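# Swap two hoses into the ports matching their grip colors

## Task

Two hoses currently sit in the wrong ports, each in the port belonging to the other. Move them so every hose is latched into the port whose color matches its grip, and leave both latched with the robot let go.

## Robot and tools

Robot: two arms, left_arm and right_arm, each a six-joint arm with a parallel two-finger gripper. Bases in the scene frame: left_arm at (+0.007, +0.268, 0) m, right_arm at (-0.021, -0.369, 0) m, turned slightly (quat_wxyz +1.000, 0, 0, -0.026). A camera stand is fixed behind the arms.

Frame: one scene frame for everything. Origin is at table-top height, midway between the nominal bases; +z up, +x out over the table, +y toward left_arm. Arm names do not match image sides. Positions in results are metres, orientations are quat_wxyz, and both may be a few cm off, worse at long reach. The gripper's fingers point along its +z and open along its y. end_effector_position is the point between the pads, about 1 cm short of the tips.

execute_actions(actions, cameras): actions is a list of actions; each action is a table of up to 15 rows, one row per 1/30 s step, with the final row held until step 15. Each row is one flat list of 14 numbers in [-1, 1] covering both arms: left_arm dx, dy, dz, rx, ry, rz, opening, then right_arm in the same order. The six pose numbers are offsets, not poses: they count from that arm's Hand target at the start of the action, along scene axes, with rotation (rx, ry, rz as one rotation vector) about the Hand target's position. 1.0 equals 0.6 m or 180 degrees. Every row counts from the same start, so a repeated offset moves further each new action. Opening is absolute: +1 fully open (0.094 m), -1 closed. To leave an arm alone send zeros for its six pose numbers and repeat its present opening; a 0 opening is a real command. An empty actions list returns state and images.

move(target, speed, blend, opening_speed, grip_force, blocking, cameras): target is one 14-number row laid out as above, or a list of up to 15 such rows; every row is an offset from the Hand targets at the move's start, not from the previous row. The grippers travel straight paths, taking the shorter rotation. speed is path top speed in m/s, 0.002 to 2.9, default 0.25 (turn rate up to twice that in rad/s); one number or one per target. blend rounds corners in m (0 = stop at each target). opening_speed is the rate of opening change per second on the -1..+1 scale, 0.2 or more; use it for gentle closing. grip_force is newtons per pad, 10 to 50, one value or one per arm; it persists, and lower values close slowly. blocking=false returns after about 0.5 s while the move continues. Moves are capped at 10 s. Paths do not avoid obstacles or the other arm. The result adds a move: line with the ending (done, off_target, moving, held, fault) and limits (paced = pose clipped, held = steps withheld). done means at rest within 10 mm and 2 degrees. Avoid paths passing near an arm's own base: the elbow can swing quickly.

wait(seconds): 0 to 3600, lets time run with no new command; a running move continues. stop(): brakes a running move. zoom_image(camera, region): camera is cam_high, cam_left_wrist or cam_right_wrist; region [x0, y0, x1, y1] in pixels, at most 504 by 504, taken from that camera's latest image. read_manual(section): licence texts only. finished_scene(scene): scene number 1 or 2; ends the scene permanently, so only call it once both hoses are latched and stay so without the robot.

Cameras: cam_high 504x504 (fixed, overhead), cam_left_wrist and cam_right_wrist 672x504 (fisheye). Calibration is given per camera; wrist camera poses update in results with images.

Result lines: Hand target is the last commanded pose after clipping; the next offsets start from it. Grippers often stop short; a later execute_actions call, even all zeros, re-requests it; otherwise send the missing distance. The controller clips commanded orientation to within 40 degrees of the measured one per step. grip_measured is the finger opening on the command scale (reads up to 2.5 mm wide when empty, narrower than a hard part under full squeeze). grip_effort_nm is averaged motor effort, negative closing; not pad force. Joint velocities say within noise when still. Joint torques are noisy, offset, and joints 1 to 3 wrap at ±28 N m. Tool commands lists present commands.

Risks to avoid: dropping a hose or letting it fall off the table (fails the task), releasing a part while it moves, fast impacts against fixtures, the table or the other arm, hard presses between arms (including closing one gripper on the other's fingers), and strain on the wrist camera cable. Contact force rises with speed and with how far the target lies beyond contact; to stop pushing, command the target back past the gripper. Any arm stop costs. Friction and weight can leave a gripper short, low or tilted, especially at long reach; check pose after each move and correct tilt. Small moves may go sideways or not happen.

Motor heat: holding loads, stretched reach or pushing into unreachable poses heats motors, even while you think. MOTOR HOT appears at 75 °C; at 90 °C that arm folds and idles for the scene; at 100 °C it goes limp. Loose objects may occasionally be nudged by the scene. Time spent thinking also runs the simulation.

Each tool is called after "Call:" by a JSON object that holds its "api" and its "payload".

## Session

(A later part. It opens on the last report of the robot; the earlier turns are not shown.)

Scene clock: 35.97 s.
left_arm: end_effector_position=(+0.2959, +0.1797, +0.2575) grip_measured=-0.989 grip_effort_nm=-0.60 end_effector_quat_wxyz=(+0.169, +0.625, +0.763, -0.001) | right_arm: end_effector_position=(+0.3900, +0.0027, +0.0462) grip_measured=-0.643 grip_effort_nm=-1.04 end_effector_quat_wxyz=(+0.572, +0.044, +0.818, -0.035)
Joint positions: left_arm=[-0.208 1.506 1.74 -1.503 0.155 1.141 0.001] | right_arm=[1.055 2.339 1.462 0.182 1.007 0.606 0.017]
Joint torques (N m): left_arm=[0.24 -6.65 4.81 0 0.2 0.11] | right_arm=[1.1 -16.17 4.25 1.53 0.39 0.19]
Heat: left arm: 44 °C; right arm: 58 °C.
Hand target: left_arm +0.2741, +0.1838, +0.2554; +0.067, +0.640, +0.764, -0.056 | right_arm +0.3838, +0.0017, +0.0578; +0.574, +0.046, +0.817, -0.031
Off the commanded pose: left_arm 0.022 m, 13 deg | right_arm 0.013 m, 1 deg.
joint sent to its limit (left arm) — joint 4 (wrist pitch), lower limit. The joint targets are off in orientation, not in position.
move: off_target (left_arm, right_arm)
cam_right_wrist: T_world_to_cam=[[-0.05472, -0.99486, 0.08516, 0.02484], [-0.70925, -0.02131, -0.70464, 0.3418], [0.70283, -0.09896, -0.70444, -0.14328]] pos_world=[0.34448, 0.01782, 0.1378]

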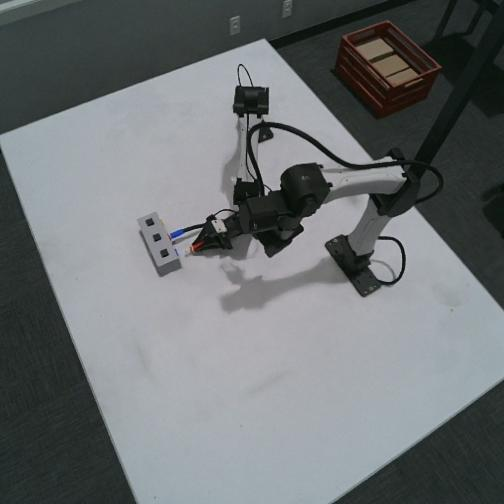

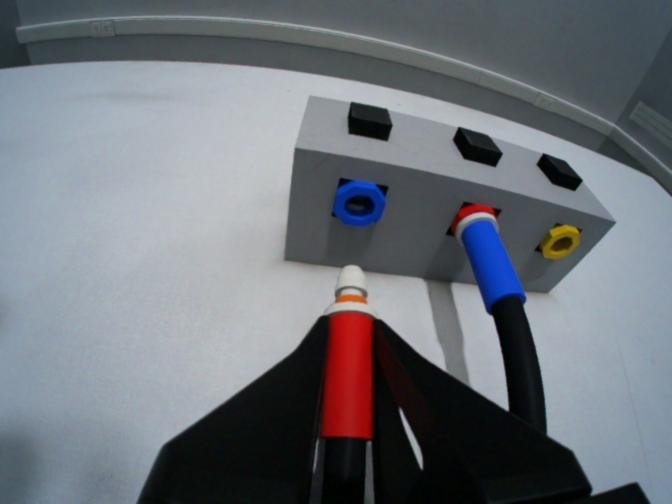

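Call:
{"api": "move", "payload": {"target": [[0,0,0,0,0,0,-1,-0.033,0,0.11,0,0,0,-1],[0,0,0,0,0,0,-1,-0.04,-0.258,0.11,0,0,0,-1],[0,0,0,0,0,0,-1,-0.04,-0.258,-0.03,0,0,0,-1]], "speed": [0.2,0.25,0.12], "blend": [0.02,0.02,0], "cameras": ["cam_high","cam_right_wrist"]}}

Scene clock: 38.87 s.
left_arm: end_effector_position=(+0.2959, +0.1797, +0.2575) grip_measured=-0.989 grip_effort_nm=-0.61 end_effector_quat_wxyz=(+0.169, +0.625, +0.762, -0.001) | right_arm: end_effector_position=(+0.3610, -0.1497, +0.0493) grip_measured=-0.643 grip_effort_nm=-1.04 end_effector_quat_wxyz=(+0.578, +0.051, +0.814, -0.026)
Joint positions: left_arm=[-0.208 1.506 1.74 -1.503 0.155 1.142 0.001] | right_arm=[0.877 1.97 0.73 0.708 0.86 0.437 0.017]
Joint torques (N m): left_arm=[0.24 -6.68 4.75 0 0.2 0.12] | right_arm=[-0.21 -7.09 3.49 2.23 0.18 0.02]
Heat: left arm: 44 °C; right arm: 58 °C.
Hand target: left_arm +0.2741, +0.1838, +0.2554; +0.067, +0.640, +0.764, -0.056 | right_arm +0.3597, -0.1532, +0.0398; +0.574, +0.046, +0.817, -0.031
Off the commanded pose: left_arm 0.022 m, 13 deg | right_arm 0.010 m, 1 deg.
joint sent to its limit (left arm) — joint 4 (wrist pitch), lower limit. The joint targets are off in orientation, not in position.
move: done
cam_right_wrist: T_world_to_cam=[[-0.05693, -0.99643, 0.06231, -0.12684], [-0.69871, -0.00482, -0.71539, 0.31939], [0.71314, -0.08426, -0.69594, -0.13765]] pos_world=[0.3141, -0.13645, 0.1406]

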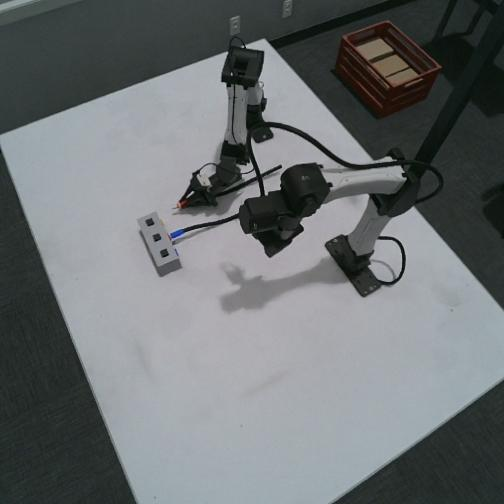

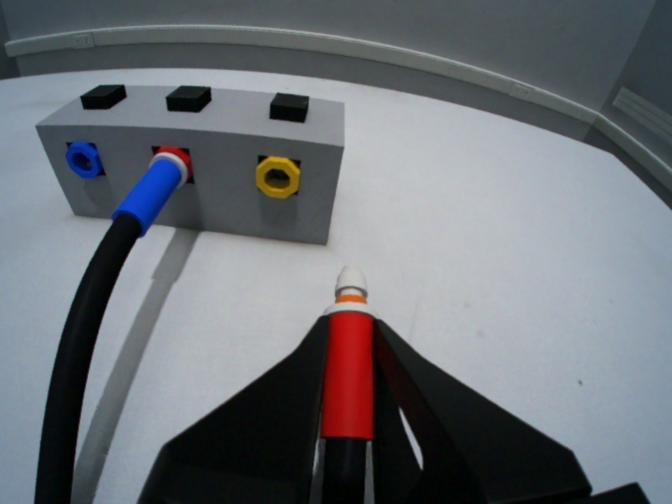

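Call:
{"api": "move", "payload": {"target": [[0,0,0,0,0,0,-1,0,0,-0.045,0,0,0,-1],[0,0,0,0,0,0,-1,0,0,-0.045,0,0,0,-0.3]], "speed": 0.08, "cameras": ["cam_right_wrist"], "opening_speed": 0.6}}

Scene clock: 41.50 s.
left_arm: end_effector_position=(+0.2959, +0.1797, +0.2575) grip_measured=-0.989 grip_effort_nm=-0.60 end_effector_quat_wxyz=(+0.169, +0.625, +0.762, -0.001) | right_arm: end_effector_position=(+0.3649, -0.1475, +0.0350) grip_measured=-0.303 grip_effort_nm=0.12 end_effector_quat_wxyz=(+0.593, +0.061, +0.803, -0.015)
Joint positions: left_arm=[-0.208 1.506 1.74 -1.503 0.155 1.142 0.001] | right_arm=[0.875 2.065 0.723 0.865 0.867 0.428 0.033]
Joint torques (N m): left_arm=[0.24 -6.68 4.77 0 0.2 0.12] | right_arm=[-0.08 -6.27 2.84 1.79 0.1 0.11]
Heat: left arm: 44 °C; right arm: 56 °C.
Hand target: left_arm +0.2741, +0.1838, +0.2554; +0.067, +0.640, +0.764, -0.056 | right_arm +0.3597, -0.1532, +0.0128; +0.574, +0.046, +0.817, -0.031
Off the commanded pose: left_arm 0.022 m, 13 deg | right_arm 0.023 m, 4 deg.
joint sent to its limit (left arm) — joint 4 (wrist pitch), lower limit. The joint targets are off in orientation, not in position.
move: off_target (right_arm); target 2's new opening was sent with right_arm's hand 0.023 m and 3 deg from that target
cam_right_wrist: T_world_to_cam=[[-0.06323, -0.99752, 0.03107, -0.12046], [-0.67042, 0.01939, -0.74173, 0.30604], [0.73928, -0.06774, -0.66998, -0.15825]] pos_world=[0.31455, -0.13682, 0.12472]

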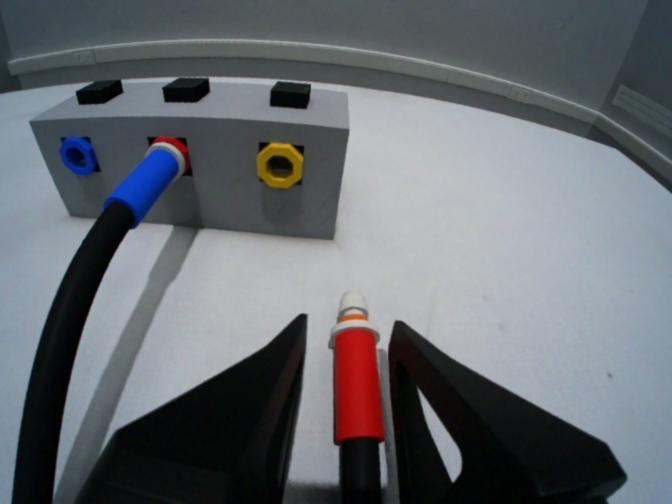

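Call:
{"api": "move", "payload": {"target": [[0,0,0,0,0,0,-1,-0.01,0,0.25,0,0,0,-0.3],[0.05,-0.2,-0.08,-0.218,-0.274,0.418,0,0.09,0.07,0.28,0,0.29,0,-1]], "speed": [0.15,0.25], "cameras": ["cam_high","cam_left_wrist","cam_right_wrist"]}}

Scene clock: 48.40 s.
left_arm: end_effector_position=(+0.3021, +0.0668, +0.2032) grip_measured=-0.002 grip_effort_nm=0.09 end_effector_quat_wxyz=(+0.549, -0.006, +0.835, +0.021) | right_arm: end_effector_position=(+0.4095, -0.1129, +0.1843) grip_measured=-0.973 grip_effort_nm=-1.02 end_effector_quat_wxyz=(+0.190, +0.025, +0.981, -0.029)
Joint positions: left_arm=[-0.996 1.279 0.854 -0.281 -0.915 -0.562 0.047] | right_arm=[0.683 2.39 2.658 -1.564 0.276 0.644 0.001]
Joint torques (N m): left_arm=[-0.87 -3.14 7.5 1.7 -0.59 -0.3] | right_arm=[-0.14 -10.89 8.42 0.89 0.08 0]
Heat: left arm: 43 °C; right arm: 55 °C.
Hand target: left_arm +0.3042, +0.0639, +0.2074; +0.560, -0.022, +0.828, +0.014 | right_arm +0.4137, -0.1111, +0.1809; +0.156, +0.028, +0.986, -0.048
Off the commanded pose: left_arm 0.005 m, 3 deg | right_arm 0.006 m, 5 deg.
joint sent to its limit (right arm) — joint 4 (wrist pitch), lower limit. The joint targets are off in orientation, not in position.
move: off_target (left_arm, right_arm); target 2's new opening was sent with right_arm's hand 0.006 m and 5 deg from that target
cam_left_wrist: T_world_to_cam=[[0.1106, -0.99187, 0.06296, 0.02638], [-0.73048, -0.12408, -0.67157, 0.39887], [0.67392, 0.02828, -0.73826, 0.04407]] pos_world=[0.25875, 0.07441, 0.29874]
cam_right_wrist: T_world_to_cam=[[0.03632, -0.99774, 0.05653, -0.13315], [-0.99805, -0.03334, 0.05269, 0.42783], [-0.05069, -0.05834, -0.99701, 0.29605]] pos_world=[0.44683, -0.10132, 0.28015]

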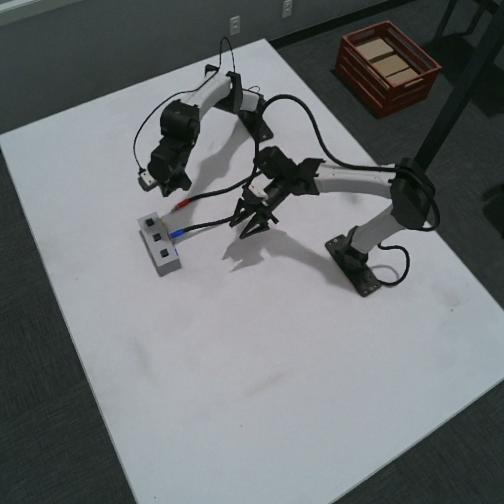

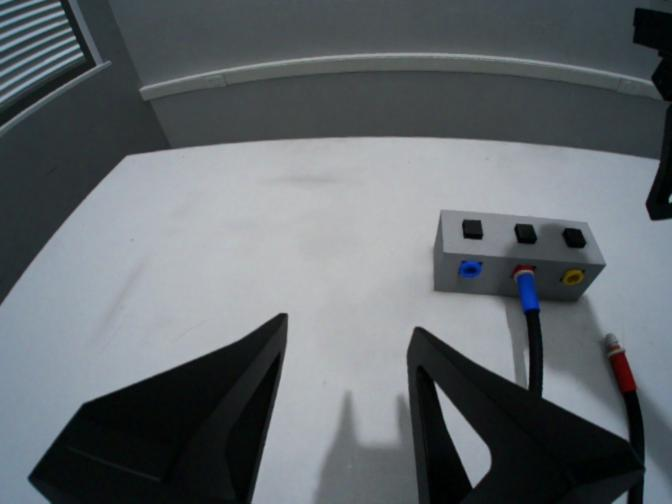

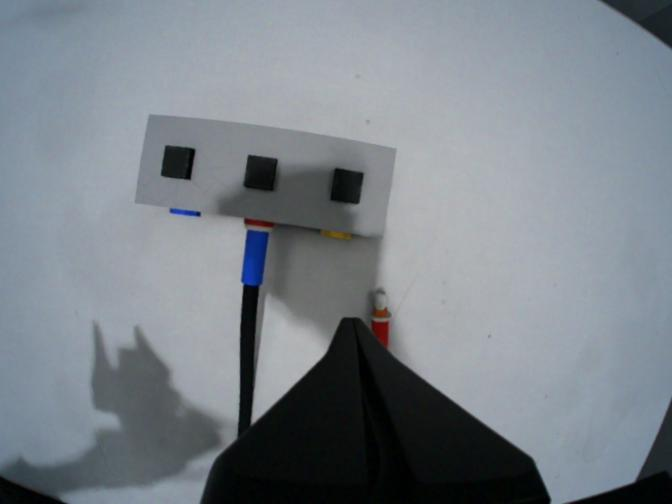

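Call:
{"api": "move", "payload": {"target": [0.07,-0.2,-0.14,0,0,0,-0.1,0.09,0.07,0.03,0,0,0,-1], "speed": 0.2, "cameras": ["cam_high","cam_left_wrist","cam_right_wrist"]}}

Scene clock: 50.23 s.
left_arm: end_effector_position=(+0.3404, -0.0465, +0.1124) grip_measured=-0.098 grip_effort_nm=-0.12 end_effector_quat_wxyz=(+0.544, +0.002, +0.838, +0.031) | right_arm: end_effector_position=(+0.4613, -0.0750, +0.2009) grip_measured=-0.973 grip_effort_nm=-1.04 end_effector_quat_wxyz=(+0.287, +0.011, +0.957, +0.037)
Joint positions: left_arm=[-1.077 1.875 1.098 -0.03 -0.973 -0.652 0.042] | right_arm=[0.683 2.497 2.834 -1.385 0.276 0.58 0.001]
Joint torques (N m): left_arm=[-0.62 -6.94 9.72 1.57 -0.64 -0.3] | right_arm=[0.42 -11.56 8.57 1.62 0.17 -0.02]
Heat: left arm: 43 °C; right arm: 56 °C.
Hand target: left_arm +0.3462, -0.0561, +0.1234; +0.560, -0.022, +0.828, +0.014 | right_arm +0.4677, -0.0691, +0.1989; +0.156, +0.028, +0.986, -0.048
Off the commanded pose: left_arm 0.016 m, 4 deg | right_arm 0.009 m, 18 deg.
elbow stopped short (right arm): the move would have taken joint 3 (elbow) straighter than the controller allows.
move: off_target (left_arm, right_arm)
cam_left_wrist: T_world_to_cam=[[0.10928, -0.9933, 0.03756, -0.08131], [-0.73935, -0.10648, -0.66485, 0.35484], [0.66439, 0.04488, -0.74603, -0.04063]] pos_world=[0.29823, -0.04115, 0.20866]
cam_right_wrist: T_world_to_cam=[[0.09231, -0.99459, -0.04756, -0.1029], [-0.98453, -0.08403, -0.15378, 0.51139], [0.14895, 0.06102, -0.98696, 0.23223]] pos_world=[0.47839, -0.07354, 0.30295]

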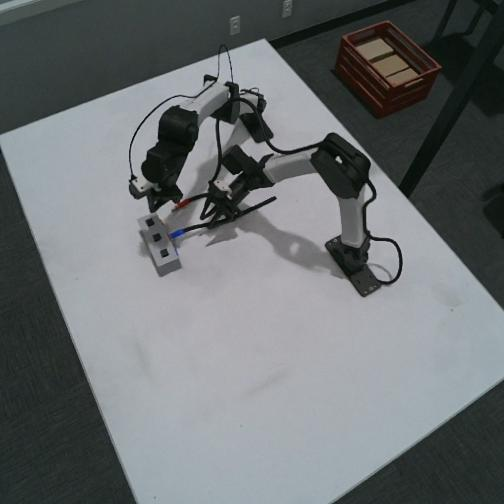

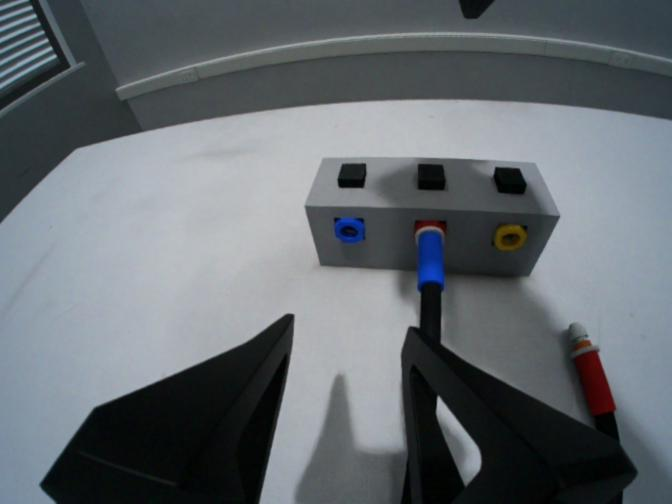

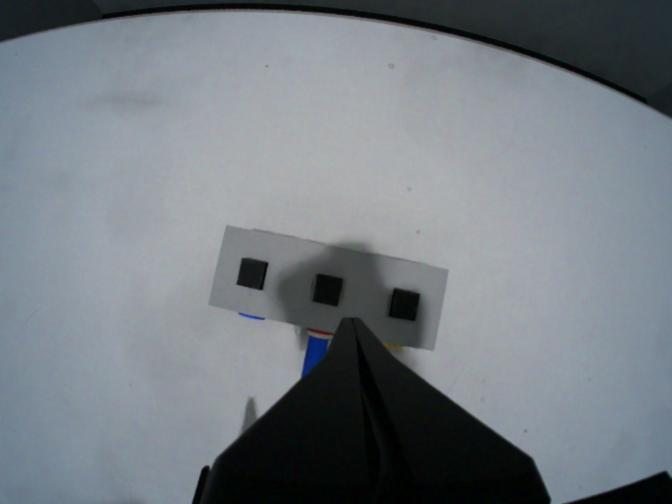

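Call:
{"api": "move", "payload": {"target": [0.09,-0.072,-0.06,0,0,0,-0.1,0.01,0.018,-0.11,0,0,0,-1], "speed": 0.15, "cameras": ["cam_left_wrist","cam_right_wrist"]}}

Scene clock: 52.20 s.
left_arm: end_effector_position=(+0.3920, -0.0895, +0.0797) grip_measured=-0.098 grip_effort_nm=-0.12 end_effector_quat_wxyz=(+0.551, -0.015, +0.834, +0.027) | right_arm: end_effector_position=(+0.4703, -0.0684, +0.1366) grip_measured=-0.973 grip_effort_nm=-1.05 end_effector_quat_wxyz=(+0.248, +0.011, +0.969, +0.010)
Joint positions: left_arm=[-1.023 2.151 1.34 0.068 -0.954 -0.612 0.042] | right_arm=[0.683 2.618 2.834 -1.364 0.276 0.594 0.001]
Joint torques (N m): left_arm=[0.16 -8.88 10.14 1.58 -0.32 0.11] | right_arm=[1.17 -12.18 8.81 1.44 0.13 0.14]
Heat: left arm: 43 °C; right arm: 56 °C.
Hand target: left_arm +0.4002, -0.0994, +0.0874; +0.560, -0.022, +0.828, +0.014 | right_arm +0.4737, -0.0583, +0.1329; +0.156, +0.028, +0.986, -0.048
Off the commanded pose: left_arm 0.015 m, 2 deg | right_arm 0.011 m, 13 deg.
elbow stopped short (right arm): the move would have taken joint 3 (elbow) straighter than the controller allows.
move: off_target (left_arm, right_arm)
cam_left_wrist: T_world_to_cam=[[0.13214, -0.98916, 0.06401, -0.13916], [-0.72451, -0.14045, -0.67481, 0.35869], [0.67648, 0.04279, -0.73521, -0.10325]] pos_world=[0.34812, -0.08286, 0.17504]
cam_right_wrist: T_world_to_cam=[[0.07792, -0.99696, -0.00284, -0.09968], [-0.99461, -0.07754, -0.06888, 0.50448], [0.06845, 0.00819, -0.99762, 0.20269]] pos_world=[0.49565, -0.06192, 0.23668]

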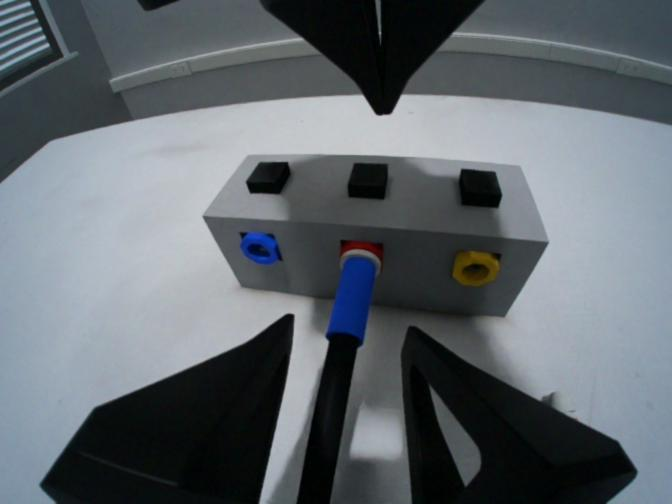

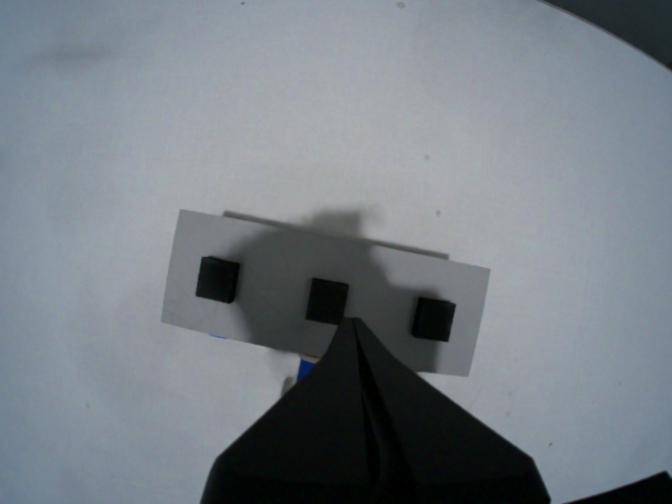

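Call:
{"api": "move", "payload": {"target": [0.05,-0.005,-0.05,0,0,-0.015,-0.1,0.005,0.02,-0.04,0,0,0,-1], "speed": 0.15, "cameras": ["cam_left_wrist","cam_right_wrist"]}}

Scene clock: 54.10 s.
left_arm: end_effector_position=(+0.4205, -0.0944, +0.0543) grip_measured=-0.098 grip_effort_nm=-0.12 end_effector_quat_wxyz=(+0.555, +0.001, +0.832, +0.013) | right_arm: end_effector_position=(+0.4742, -0.0573, +0.1127) grip_measured=-0.973 grip_effort_nm=-1.04 end_effector_quat_wxyz=(+0.243, +0.012, +0.970, +0.010)
Joint positions: left_arm=[-0.967 2.248 1.355 0.243 -0.882 -0.505 0.042] | right_arm=[0.695 2.667 2.834 -1.325 0.276 0.61 0.001]
Joint torques (N m): left_arm=[0.68 -8.96 9.66 1.7 -0.15 0.11] | right_arm=[1.29 -12.53 8.94 1.39 0.13 0.17]
Heat: left arm: 43 °C; right arm: 56 °C.
Hand target: left_arm +0.4302, -0.1023, +0.0574; +0.560, -0.003, +0.829, +0.001 | right_arm +0.4767, -0.0463, +0.1088; +0.156, +0.028, +0.986, -0.048
Off the commanded pose: left_arm 0.013 m, 2 deg | right_arm 0.012 m, 12 deg.
elbow stopped short (right arm): the move would have taken joint 3 (elbow) straighter than the controller allows.
move: off_target (left_arm, right_arm)
cam_left_wrist: T_world_to_cam=[[0.09055, -0.99342, 0.07008, -0.12929], [-0.72474, -0.114, -0.67953, 0.36433], [0.68305, 0.01074, -0.73029, -0.14705]] pos_world=[0.3762, -0.08532, 0.14924]
cam_right_wrist: T_world_to_cam=[[0.07594, -0.9971, -0.00443, -0.08784], [-0.99533, -0.07554, -0.06018, 0.50704], [0.05967, 0.00898, -0.99818, 0.18279]] pos_world=[0.50043, -0.05092, 0.21258]

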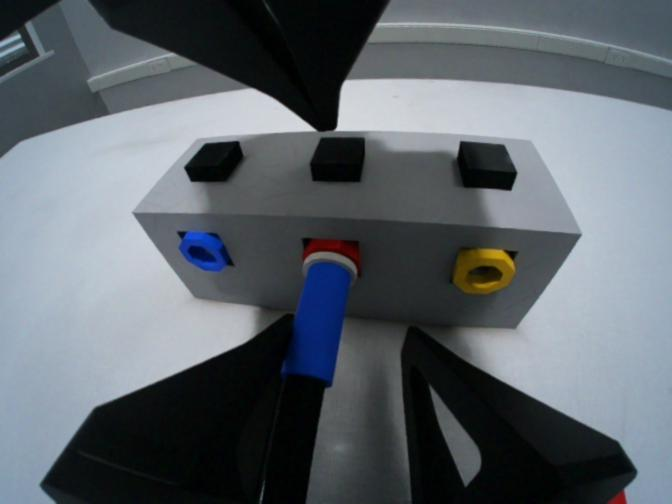

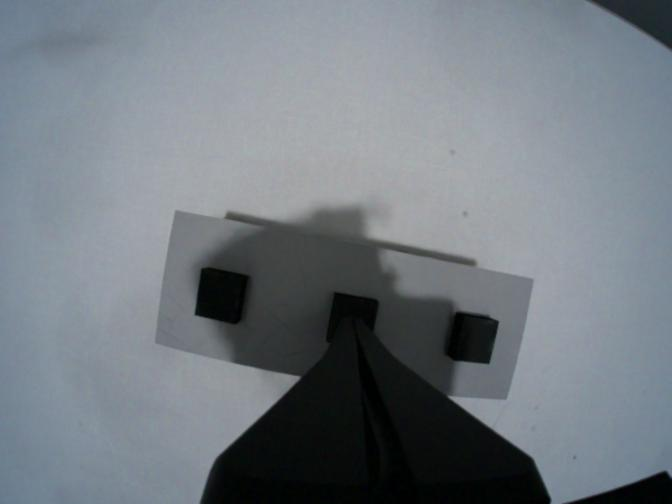

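Call:
{"api": "move", "payload": {"target": [[0.0,0.035,0,0,0,-0.03,-0.1,0,0,0,0,0,0,-1],[0.025,0.032,0,0,0,-0.03,-0.1,0,0,0,0,0,0,-1]], "speed": 0.12, "cameras": ["cam_left_wrist"]}}

Scene clock: 56.00 s.
left_arm: end_effector_position=(+0.4274, -0.0936, +0.0560) grip_measured=-0.098 grip_effort_nm=-0.12 end_effector_quat_wxyz=(+0.561, +0.046, +0.826, -0.031) | right_arm: end_effector_position=(+0.4723, -0.0537, +0.1128) grip_measured=-0.973 grip_effort_nm=-1.04 end_effector_quat_wxyz=(+0.244, +0.009, +0.970, +0.011)
Joint positions: left_arm=[-0.924 2.212 1.244 0.444 -0.741 -0.372 0.042] | right_arm=[0.701 2.667 2.834 -1.323 0.276 0.61 0.001]
Joint torques (N m): left_arm=[3.74 -9.94 8.29 1.49 -0.06 0.03] | right_arm=[0.69 -12.53 8.98 1.4 0.13 0.17]
Heat: left arm: 44 °C; right arm: 56 °C.
Hand target: left_arm +0.4452, -0.0831, +0.0574; +0.559, +0.037, +0.828, -0.025 | right_arm +0.4767, -0.0464, +0.1088; +0.156, +0.028, +0.986, -0.048
Off the commanded pose: left_arm 0.021 m, 1 deg | right_arm 0.009 m, 13 deg.
elbow stopped short (right arm): the move would have taken joint 3 (elbow) straighter than the controller allows.
move: off_target (left_arm)
cam_left_wrist: T_world_to_cam=[[-0.03557, -0.99486, 0.09485, -0.07686], [-0.72369, -0.03981, -0.68897, 0.37758], [0.6892, -0.09315, -0.71856, -0.16352]] pos_world=[0.38321, -0.07666, 0.14993]

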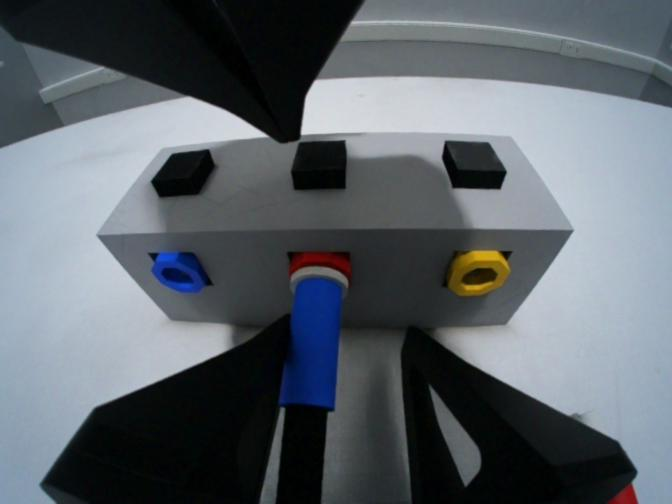

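Call:
{"api": "move", "payload": {"target": [[-0.03,0.03,0.02,0,0,0,-0.1,0,0,0,0,0,0,-1],[0.0,0.02,0.005,0,0,0,-0.1,0,0,0,0,0,0,-1]], "speed": 0.12, "cameras": ["cam_left_wrist"]}}

Scene clock: 57.50 s.
left_arm: end_effector_position=(+0.4348, -0.0724, +0.0650) grip_measured=-0.098 grip_effort_nm=-0.12 end_effector_quat_wxyz=(+0.559, +0.039, +0.828, -0.029) | right_arm: end_effector_position=(+0.4726, -0.0534, +0.1130) grip_measured=-0.973 grip_effort_nm=-1.05 end_effector_quat_wxyz=(+0.245, +0.009, +0.969, +0.012)
Joint positions: left_arm=[-0.883 2.158 1.196 0.446 -0.714 -0.36 0.042] | right_arm=[0.701 2.667 2.834 -1.321 0.276 0.61 0.001]
Joint torques (N m): left_arm=[1.51 -7.68 8.64 1.7 -0.14 0.04] | right_arm=[0.73 -12.59 9.01 1.38 0.14 0.16]
Heat: left arm: 44 °C; right arm: 56 °C.
Hand target: left_arm +0.4452, -0.0711, +0.0604; +0.559, +0.036, +0.828, -0.026 | right_arm +0.4767, -0.0464, +0.1089; +0.156, +0.028, +0.986, -0.048
Off the commanded pose: left_arm 0.011 m, 1 deg | right_arm 0.009 m, 13 deg.
elbow stopped short (right arm): the move would have taken joint 3 (elbow) straighter than the controller allows.
move: off_target (left_arm)
cam_left_wrist: T_world_to_cam=[[-0.02136, -0.99497, 0.09789, -0.06279], [-0.72613, -0.05186, -0.68559, 0.38996], [0.68722, -0.08572, -0.72137, -0.15856]] pos_world=[0.39079, -0.05584, 0.15912]

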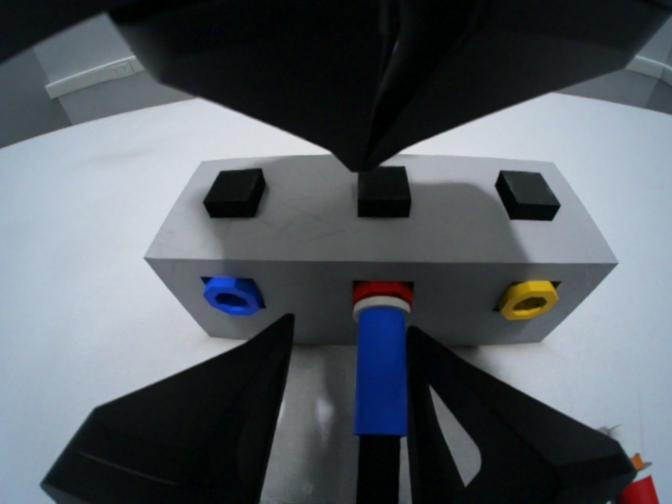

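Call:
{"api": "move", "payload": {"target": [[-0.02,-0.03,0.01,0,0,0,-0.1,0,0,0,0,0,0,-1],[-0.01,-0.014,-0.022,0,0,0,-0.1,0,0,0,0,0,0,-1]], "speed": 0.12, "cameras": ["cam_left_wrist","cam_high"]}}

Scene clock: 59.30 s.
left_arm: end_effector_position=(+0.4327, -0.0872, +0.0632) grip_measured=-0.098 grip_effort_nm=-0.11 end_effector_quat_wxyz=(+0.564, +0.042, +0.824, -0.033) | right_arm: end_effector_position=(+0.4730, -0.0532, +0.1132) grip_measured=-0.973 grip_effort_nm=-1.05 end_effector_quat_wxyz=(+0.245, +0.009, +0.969, +0.012)
Joint positions: left_arm=[-0.907 2.193 1.234 0.453 -0.731 -0.362 0.042] | right_arm=[0.701 2.667 2.834 -1.319 0.276 0.61 0.001]
Joint torques (N m): left_arm=[1.59 -7.51 5.6 1.85 -0.2 -0.11] | right_arm=[0.61 -12.52 8.94 1.37 0.12 0.15]
Heat: left arm: 44 °C; right arm: 56 °C.
Hand target: left_arm +0.4392, -0.0795, +0.0472; +0.559, +0.037, +0.828, -0.025 | right_arm +0.4767, -0.0464, +0.1089; +0.156, +0.028, +0.986, -0.048
Off the commanded pose: left_arm 0.019 m, 1 deg | right_arm 0.009 m, 13 deg.
elbow stopped short (right arm): the move would have taken joint 3 (elbow) straighter than the controller allows.
move: off_target (left_arm)
cam_left_wrist: T_world_to_cam=[[-0.03098, -0.99425, 0.1025, -0.0734], [-0.71793, -0.04921, -0.69437, 0.38368], [0.69542, -0.0951, -0.71228, -0.1647]] pos_world=[0.38772, -0.06976, 0.15663]
Images, in order (width x height): cam_high 504x504, cam_left_wrist 672x504.

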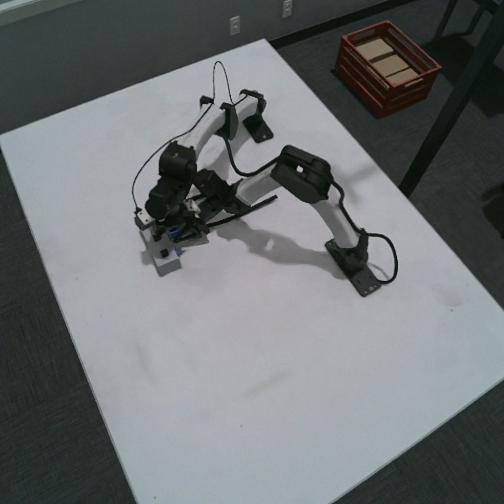

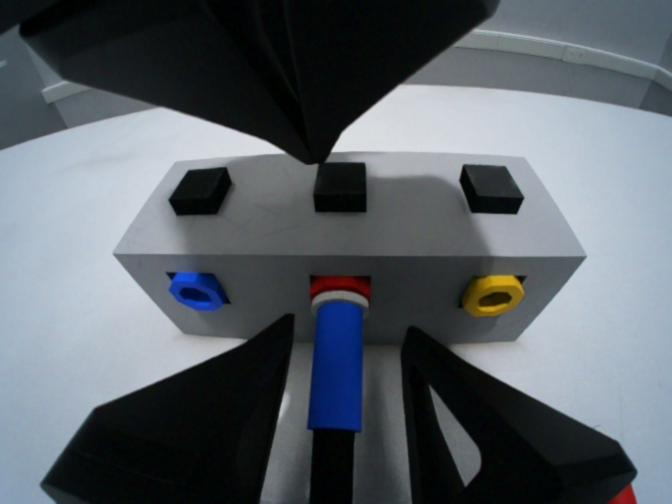

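Call:
{"api": "move", "payload": {"target": [0,-0.01,0,0,0,0,-1,0,0,0,0,0,0,-1], "opening_speed": 1.5, "cameras": ["cam_left_wrist"]}}

Scene clock: 60.23 s.
left_arm: end_effector_position=(+0.4334, -0.0828, +0.0623) grip_measured=-0.680 grip_effort_nm=-1.04 end_effector_quat_wxyz=(+0.570, +0.032, +0.821, -0.019) | right_arm: end_effector_position=(+0.4730, -0.0532, +0.1132) grip_measured=-0.973 grip_effort_nm=-1.05 end_effector_quat_wxyz=(+0.245, +0.009, +0.969, +0.012)
Joint positions: left_arm=[-0.91 2.202 1.236 0.457 -0.768 -0.364 0.015] | right_arm=[0.701 2.667 2.834 -1.319 0.276 0.61 0.001]
Joint torques (N m): left_arm=[0.99 -7.2 7.72 1.63 0.11 -0.15] | right_arm=[0.65 -12.51 8.95 1.37 0.15 0.17]
Heat: left arm: 44 °C; right arm: 55 °C.
Hand target: left_arm +0.4392, -0.0856, +0.0472; +0.559, +0.037, +0.828, -0.025 | right_arm +0.4767, -0.0464, +0.1089; +0.156, +0.028, +0.986, -0.048
Off the commanded pose: left_arm 0.016 m, 2 deg | right_arm 0.009 m, 13 deg.
elbow stopped short (right arm): the move would have taken joint 3 (elbow) straighter than the controller allows.
move: off_target (left_arm)
cam_left_wrist: T_world_to_cam=[[-0.00169, -0.99583, 0.09119, -0.08103], [-0.70731, -0.06327, -0.70407, 0.37861], [0.7069, -0.06568, -0.70426, -0.16838]] pos_world=[0.38669, -0.06779, 0.15537]

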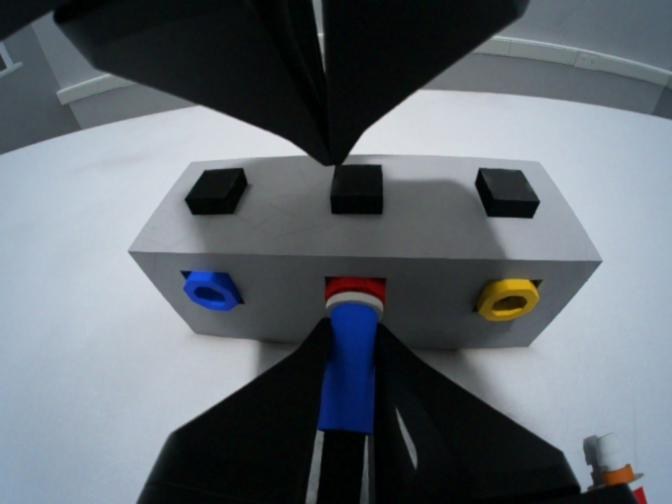

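Call:
{"api": "move", "payload": {"target": [[0,0,0,0,0,0,-1,0.0,-0.03,0.02,0,0,0,-1],[0,0,0,0,0,0,-1,0.0,-0.022,-0.02,0,0,0,-1]], "speed": 0.12, "cameras": ["cam_left_wrist","cam_right_wrist"]}}

Scene clock: 62.90 s.
left_arm: end_effector_position=(+0.4334, -0.0828, +0.0623) grip_measured=-0.680 grip_effort_nm=-1.04 end_effector_quat_wxyz=(+0.570, +0.032, +0.821, -0.019) | right_arm: end_effector_position=(+0.4729, -0.0654, +0.1013) grip_measured=-0.973 grip_effort_nm=-1.05 end_effector_quat_wxyz=(+0.228, +0.014, +0.974, -0.003)
Joint positions: left_arm=[-0.91 2.202 1.236 0.457 -0.768 -0.364 0.015] | right_arm=[0.684 2.684 2.834 -1.348 0.275 0.609 0.001]
Joint torques (N m): left_arm=[0.98 -7.2 7.73 1.63 0.11 -0.15] | right_arm=[0.5 -12.68 8.88 1.25 0.08 0.13]
Heat: left arm: 44 °C; right arm: 56 °C.
Hand target: left_arm +0.4392, -0.0856, +0.0472; +0.559, +0.037, +0.828, -0.025 | right_arm +0.4768, -0.0596, +0.0969; +0.156, +0.028, +0.986, -0.048
Off the commanded pose: left_arm 0.016 m, 2 deg | right_arm 0.008 m, 10 deg.
elbow stopped short (right arm): the move would have taken joint 3 (elbow) straighter than the controller allows.
move: off_target (right_arm)
cam_left_wrist: T_world_to_cam=[[-0.00169, -0.99583, 0.09119, -0.08103], [-0.70731, -0.06327, -0.70407, 0.37861], [0.7069, -0.06568, -0.70426, -0.16838]] pos_world=[0.38669, -0.06779, 0.15537]
cam_right_wrist: T_world_to_cam=[[0.0669, -0.99762, 0.01655, -0.09385], [-0.9974, -0.06731, -0.02581, 0.50249], [0.02686, -0.01478, -0.99953, 0.18566]] pos_world=[0.50247, -0.05706, 0.2001]

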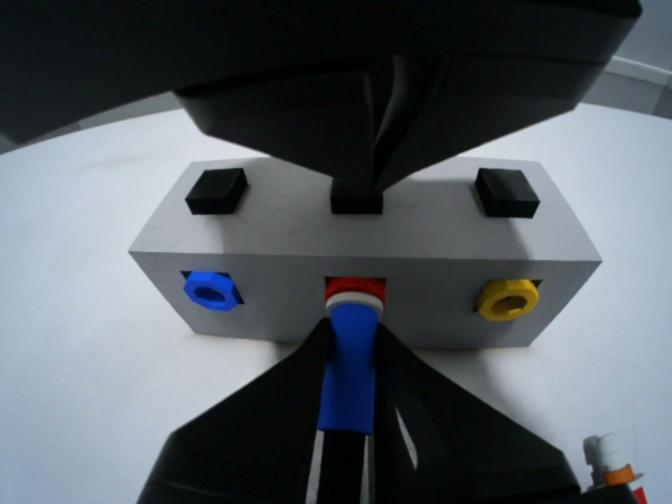

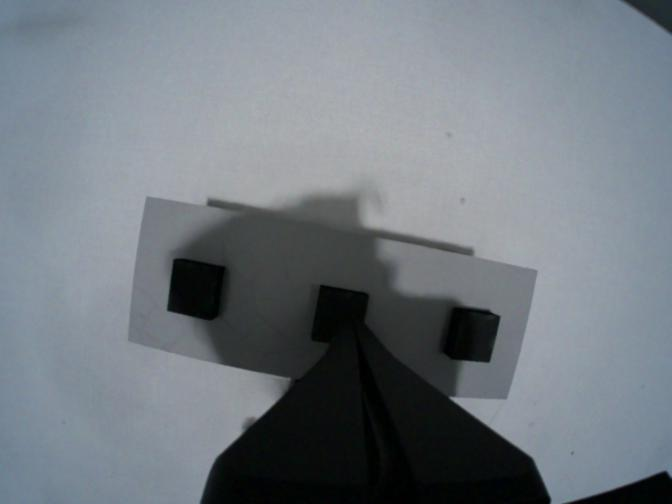

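Call:
{"api": "move", "payload": {"target": [0,0,0,0,0,0,-1,0.005,0.008,-0.2,0,0,0,-1], "speed": 0.2}}

Call:
{"api": "move", "payload": {"target": [-0.08,0.003,0.015,0,0,0,-1,0,0,0,0,0,0,-1], "speed": 0.15, "cameras": ["cam_left_wrist","cam_right_wrist"]}}

Scene clock: 63.50 s.
left_arm: end_effector_position=(+0.4334, -0.0828, +0.0623) grip_measured=-0.680 grip_effort_nm=-1.04 end_effector_quat_wxyz=(+0.570, +0.032, +0.821, -0.019) | right_arm: end_effector_position=(+0.4739, -0.0647, +0.1017) grip_measured=-0.973 grip_effort_nm=-1.04 end_effector_quat_wxyz=(+0.230, +0.014, +0.973, -0.001)
Joint positions: left_arm=[-0.91 2.202 1.236 0.457 -0.768 -0.364 0.015] | right_arm=[0.684 2.684 2.834 -1.343 0.275 0.609 0.001]
Joint torques (N m): left_arm=[0.98 -7.21 7.73 1.63 0.11 -0.15] | right_arm=[0.28 -14.93 6.08 1.17 0.17 0.07]
Heat: left arm: 44 °C; right arm: 56 °C.
Hand target: left_arm +0.4392, -0.0856, +0.0472; +0.559, +0.037, +0.828, -0.025 | right_arm +0.4736, -0.0649, +0.1016; +0.229, +0.014, +0.973, -0.002 (not the last commanded pose)
Off the commanded pose: left_arm 0.016 m, 2 deg | right_arm 0.125 m, 10 deg.
move: held (right_arm; a check stopped the path); limits=held
pose unreachable (right arm): on one or more control steps of this call, first in action 0 (counted from 0), this arm could not follow its commanded pose, so it was not sent that pose on those steps. It may still have moved: this result reports where it is.
cause: moving toward the commanded pose would bring a part of the arm too close to another arm (this arm's wrist (the part past joint 5) and the left arm's wrist camera, 36 mm apart when this arm was first held).

Scene clock: 64.47 s.
left_arm: end_effector_position=(+0.4298, -0.0836, +0.0631) grip_measured=-0.680 grip_effort_nm=-1.04 end_effector_quat_wxyz=(+0.580, +0.020, +0.813, -0.049) | right_arm: end_effector_position=(+0.4739, -0.0647, +0.1017) grip_measured=-0.973 grip_effort_nm=-1.05 end_effector_quat_wxyz=(+0.230, +0.014, +0.973, -0.001)
Joint positions: left_arm=[-0.911 2.197 1.185 0.557 -0.748 -0.381 0.015] | right_arm=[0.684 2.684 2.834 -1.343 0.275 0.609 0.001]
Joint torques (N m): left_arm=[-6.64 -14.98 0.02 0.7 -0.83 -0.48] | right_arm=[0.31 -15.05 6.15 1.16 0.15 0.07]
Heat: left arm: 44 °C; right arm: 56 °C.
Hand target: left_arm +0.3912, -0.0837, +0.0562; +0.559, +0.036, +0.828, -0.026 | right_arm +0.4736, -0.0649, +0.1016; +0.229, +0.014, +0.973, -0.002
Off the commanded pose: left_arm 0.039 m, 4 deg | right_arm 0.000 m, 0 deg.
move: off_target (left_arm)
cam_left_wrist: T_world_to_cam=[[-0.01869, -0.98782, 0.15448, -0.07799], [-0.69142, -0.09884, -0.71566, 0.36748], [0.72221, -0.12019, -0.68115, -0.17796]] pos_world=[0.38115, -0.06211, 0.15382]
cam_right_wrist: T_world_to_cam=[[0.06651, -0.99769, 0.01354, -0.0927], [-0.9973, -0.06689, -0.03033, 0.50402], [0.03116, -0.01148, -0.99945, 0.18426]] pos_world=[0.50308, -0.05665, 0.2007]

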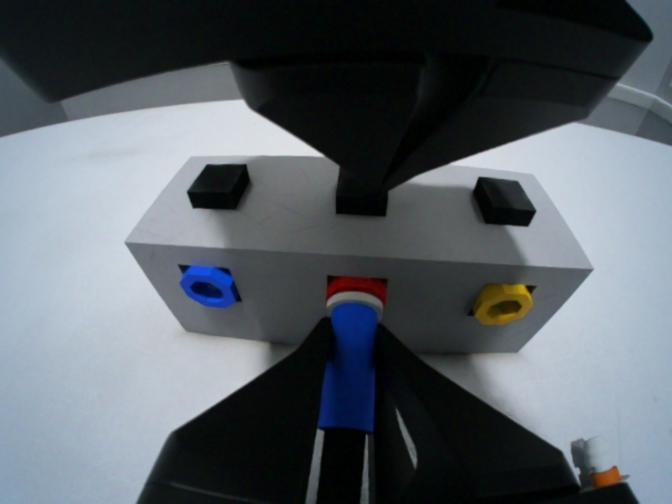

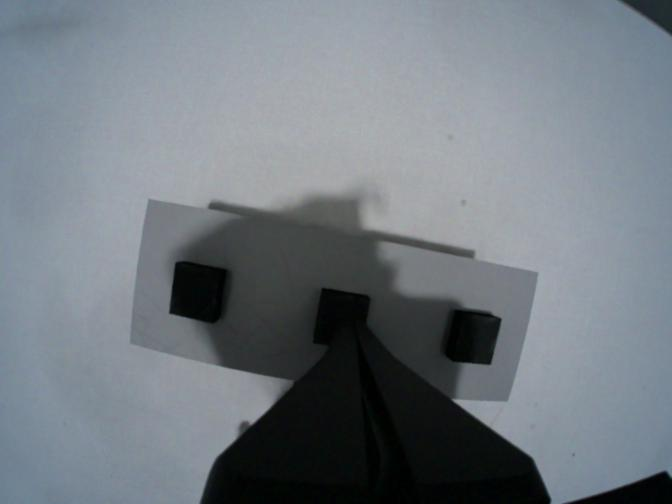

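Call:
{"api": "move", "payload": {"target": [0.05,0,-0.01,0,0,0,-1,0,0,0.08,0.16,0,0,-1], "speed": 0.15, "cameras": ["cam_left_wrist","cam_right_wrist"]}}

Scene clock: 67.47 s.
left_arm: end_effector_position=(+0.4311, -0.0836, +0.0630) grip_measured=-0.680 grip_effort_nm=-1.04 end_effector_quat_wxyz=(+0.577, +0.023, +0.816, -0.044) | right_arm: end_effector_position=(+0.4745, -0.0644, +0.1235) grip_measured=-0.973 grip_effort_nm=-1.05 end_effector_quat_wxyz=(+0.200, +0.069, +0.952, +0.222)
Joint positions: left_arm=[-0.909 2.197 1.199 0.529 -0.748 -0.381 0.015] | right_arm=[0.559 2.28 2.095 -0.793 -0.146 0.697 0.001]
Joint torques (N m): left_arm=[-1.91 -10.19 5.61 0.99 -0.35 -0.15] | right_arm=[-0.02 -17.94 5.53 1.77 -0.16 0.12]
Heat: left arm: 45 °C; right arm: 59 °C.
Hand target: left_arm +0.4212, -0.0839, +0.0503; +0.559, +0.037, +0.828, -0.026 | right_arm +0.4736, -0.0650, +0.1495; +0.218, +0.071, +0.943, +0.240
Off the commanded pose: left_arm 0.016 m, 4 deg | right_arm 0.026 m, 3 deg.
move: off_target (left_arm, right_arm)
cam_left_wrist: T_world_to_cam=[[-0.01557, -0.98957, 0.14322, -0.07868], [-0.69739, -0.0919, -0.71078, 0.37121], [0.71653, -0.11094, -0.68868, -0.17526]] pos_world=[0.38323, -0.06319, 0.15442]
cam_right_wrist: T_world_to_cam=[[0.05309, -0.89723, -0.43837, -0.02412], [-0.99856, -0.0511, -0.01636, 0.5051], [-0.00772, 0.43861, -0.89865, 0.24108]] pos_world=[0.50751, -0.10157, 0.21433]

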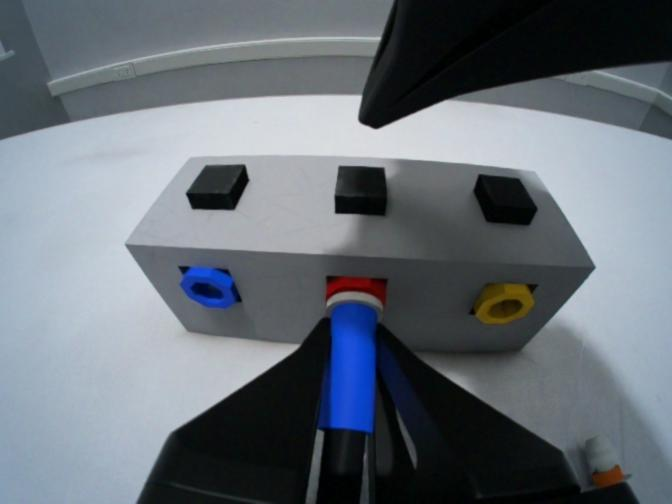

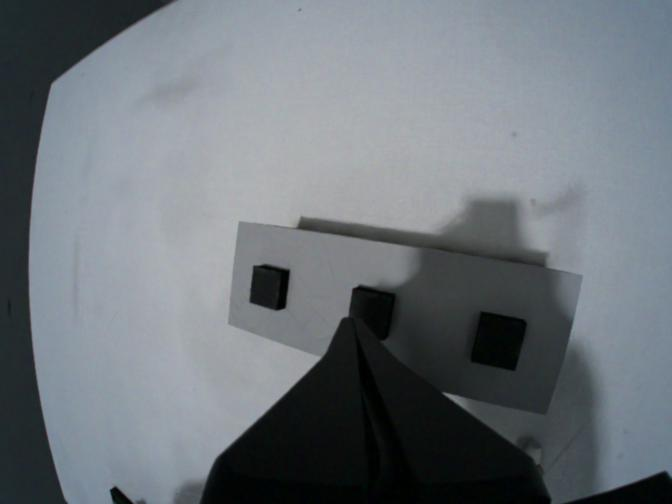

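Call:
{"api": "move", "payload": {"target": [0,0,0,0,0,0,-1,0.003,0.005,-0.22,0,0,0,-1], "speed": 0.2}}

Call:
{"api": "move", "payload": {"target": [-0.08,0.003,0.015,0,0,0,-1,0,0,0,0,0,0,-1], "speed": 0.15, "cameras": ["cam_left_wrist","cam_right_wrist"]}}

Scene clock: 68.90 s.
left_arm: end_effector_position=(+0.4311, -0.0836, +0.0630) grip_measured=-0.680 grip_effort_nm=-1.04 end_effector_quat_wxyz=(+0.577, +0.023, +0.816, -0.044) | right_arm: end_effector_position=(+0.4895, -0.0429, +0.0903) grip_measured=-0.973 grip_effort_nm=-1.05 end_effector_quat_wxyz=(+0.280, +0.049, +0.912, +0.296)
Joint positions: left_arm=[-0.909 2.197 1.199 0.529 -0.748 -0.381 0.015] | right_arm=[0.569 2.23 1.729 -0.246 -0.179 0.702 0.001]
Joint torques (N m): left_arm=[-1.88 -10.19 5.63 0.99 -0.35 -0.16] | right_arm=[-0.38 -7.38 3.75 1.18 0.25 0.11]
Heat: left arm: 45 °C; right arm: 59 °C.
Hand target: left_arm +0.4212, -0.0838, +0.0503; +0.559, +0.036, +0.828, -0.026 | right_arm +0.4754, -0.0619, +0.0175; +0.218, +0.071, +0.943, +0.240
Off the commanded pose: left_arm 0.016 m, 4 deg | right_arm 0.077 m, 10 deg.
move: off_target (right_arm)

Scene clock: 69.93 s.
left_arm: end_effector_position=(+0.4275, -0.0827, +0.0623) grip_measured=-0.680 grip_effort_nm=-1.04 end_effector_quat_wxyz=(+0.581, +0.016, +0.811, -0.065) | right_arm: end_effector_position=(+0.4895, -0.0429, +0.0903) grip_measured=-0.973 grip_effort_nm=-1.05 end_effector_quat_wxyz=(+0.280, +0.049, +0.912, +0.296)
Joint positions: left_arm=[-0.909 2.19 1.156 0.597 -0.728 -0.394 0.015] | right_arm=[0.569 2.23 1.728 -0.246 -0.179 0.702 0.001]
Joint torques (N m): left_arm=[-9.5 -16.84 -1.74 0.46 -1.25 -0.41] | right_arm=[-0.4 -7.32 3.7 1.19 0.22 0.11]
Heat: left arm: 45 °C; right arm: 59 °C.
Hand target: left_arm +0.3732, -0.0820, +0.0594; +0.559, +0.036, +0.828, -0.026 | right_arm +0.4754, -0.0619, +0.0174; +0.218, +0.071, +0.943, +0.240
Off the commanded pose: left_arm 0.054 m, 6 deg | right_arm 0.076 m, 10 deg.
move: off_target (left_arm)
cam_left_wrist: T_world_to_cam=[[-0.03047, -0.98226, 0.18501, -0.07338], [-0.69087, -0.11307, -0.71408, 0.36403], [0.72233, -0.14957, -0.67517, -0.17957]] pos_world=[0.37897, -0.05778, 0.15228]
cam_right_wrist: T_world_to_cam=[[0.16833, -0.82662, -0.537, -0.06465], [-0.97589, -0.06295, -0.20901, 0.52648], [0.13897, 0.55923, -0.81728, 0.12777]] pos_world=[0.50691, -0.09175, 0.17975]

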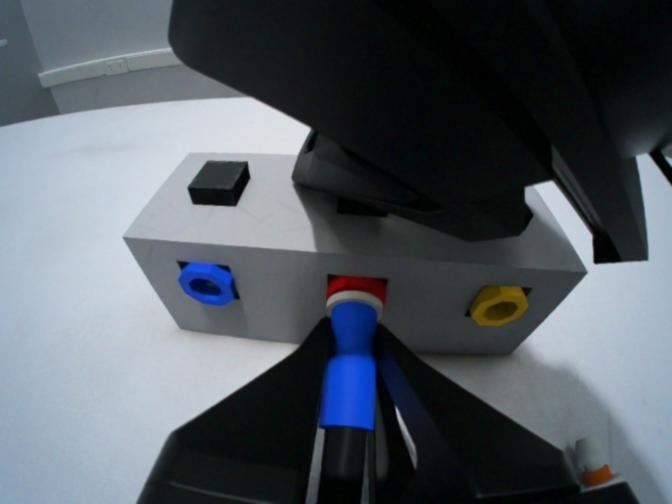

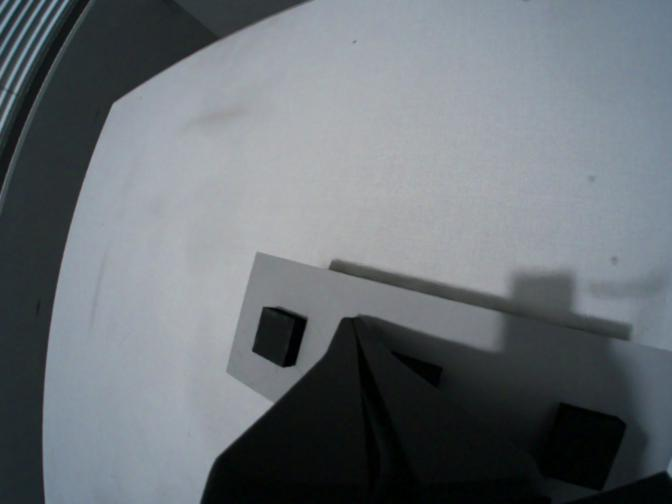

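Call:
{"api": "move", "payload": {"target": [[0.07,0,-0.01,0,0,0,-1,0,0,0.22,0,0,0,-1],[0.07,0,-0.01,0,0,0,-1,0.0,-0.01,0.19,-0.075,0.05,0,-1]], "speed": 0.2, "cameras": ["cam_left_wrist","cam_right_wrist"]}}

Scene clock: 73.43 s.
left_arm: end_effector_position=(+0.4303, -0.0834, +0.0638) grip_measured=-0.680 grip_effort_nm=-1.04 end_effector_quat_wxyz=(+0.577, +0.020, +0.814, -0.057) | right_arm: end_effector_position=(+0.4724, -0.0708, +0.1364) grip_measured=-0.973 grip_effort_nm=-1.05 end_effector_quat_wxyz=(+0.166, +0.069, +0.974, +0.139)
Joint positions: left_arm=[-0.906 2.19 1.18 0.556 -0.73 -0.389 0.015] | right_arm=[0.583 2.606 2.832 -1.362 -0.04 0.681 0.001]
Joint torques (N m): left_arm=[-2.96 -11.4 4.94 0.77 -0.6 -0.08] | right_arm=[0.66 -12.16 9.01 1.26 0.08 -0.04]
Heat: left arm: 45 °C; right arm: 59 °C.
Hand target: left_arm +0.4152, -0.0820, +0.0534; +0.559, +0.036, +0.828, -0.026 | right_arm +0.4753, -0.0678, +0.1316; +0.151, +0.063, +0.979, +0.122
Off the commanded pose: left_arm 0.018 m, 5 deg | right_arm 0.006 m, 3 deg.
elbow stopped short (right arm): the move would have taken joint 3 (elbow) straighter than the controller allows.
move: off_target (left_arm, right_arm)
cam_left_wrist: T_world_to_cam=[[-0.02583, -0.98557, 0.16731, -0.07546], [-0.69672, -0.10227, -0.71001, 0.37005], [0.71688, -0.13491, -0.68402, -0.17657]] pos_world=[0.38245, -0.06035, 0.15459]
cam_right_wrist: T_world_to_cam=[[0.0084, -0.95775, -0.28749, -0.02779], [-0.99652, -0.03187, 0.07707, 0.49056], [-0.08297, 0.28584, -0.95468, 0.28778]] pos_world=[0.51297, -0.09324, 0.22895]

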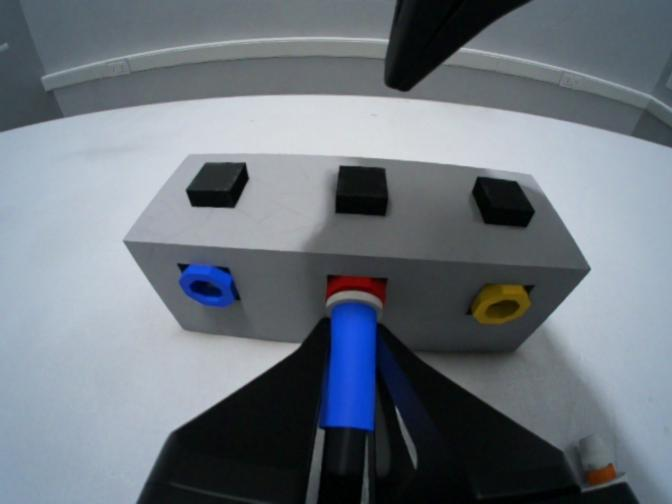

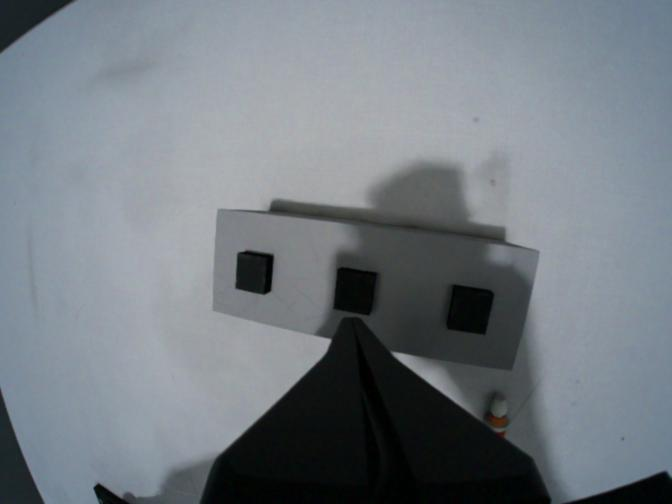

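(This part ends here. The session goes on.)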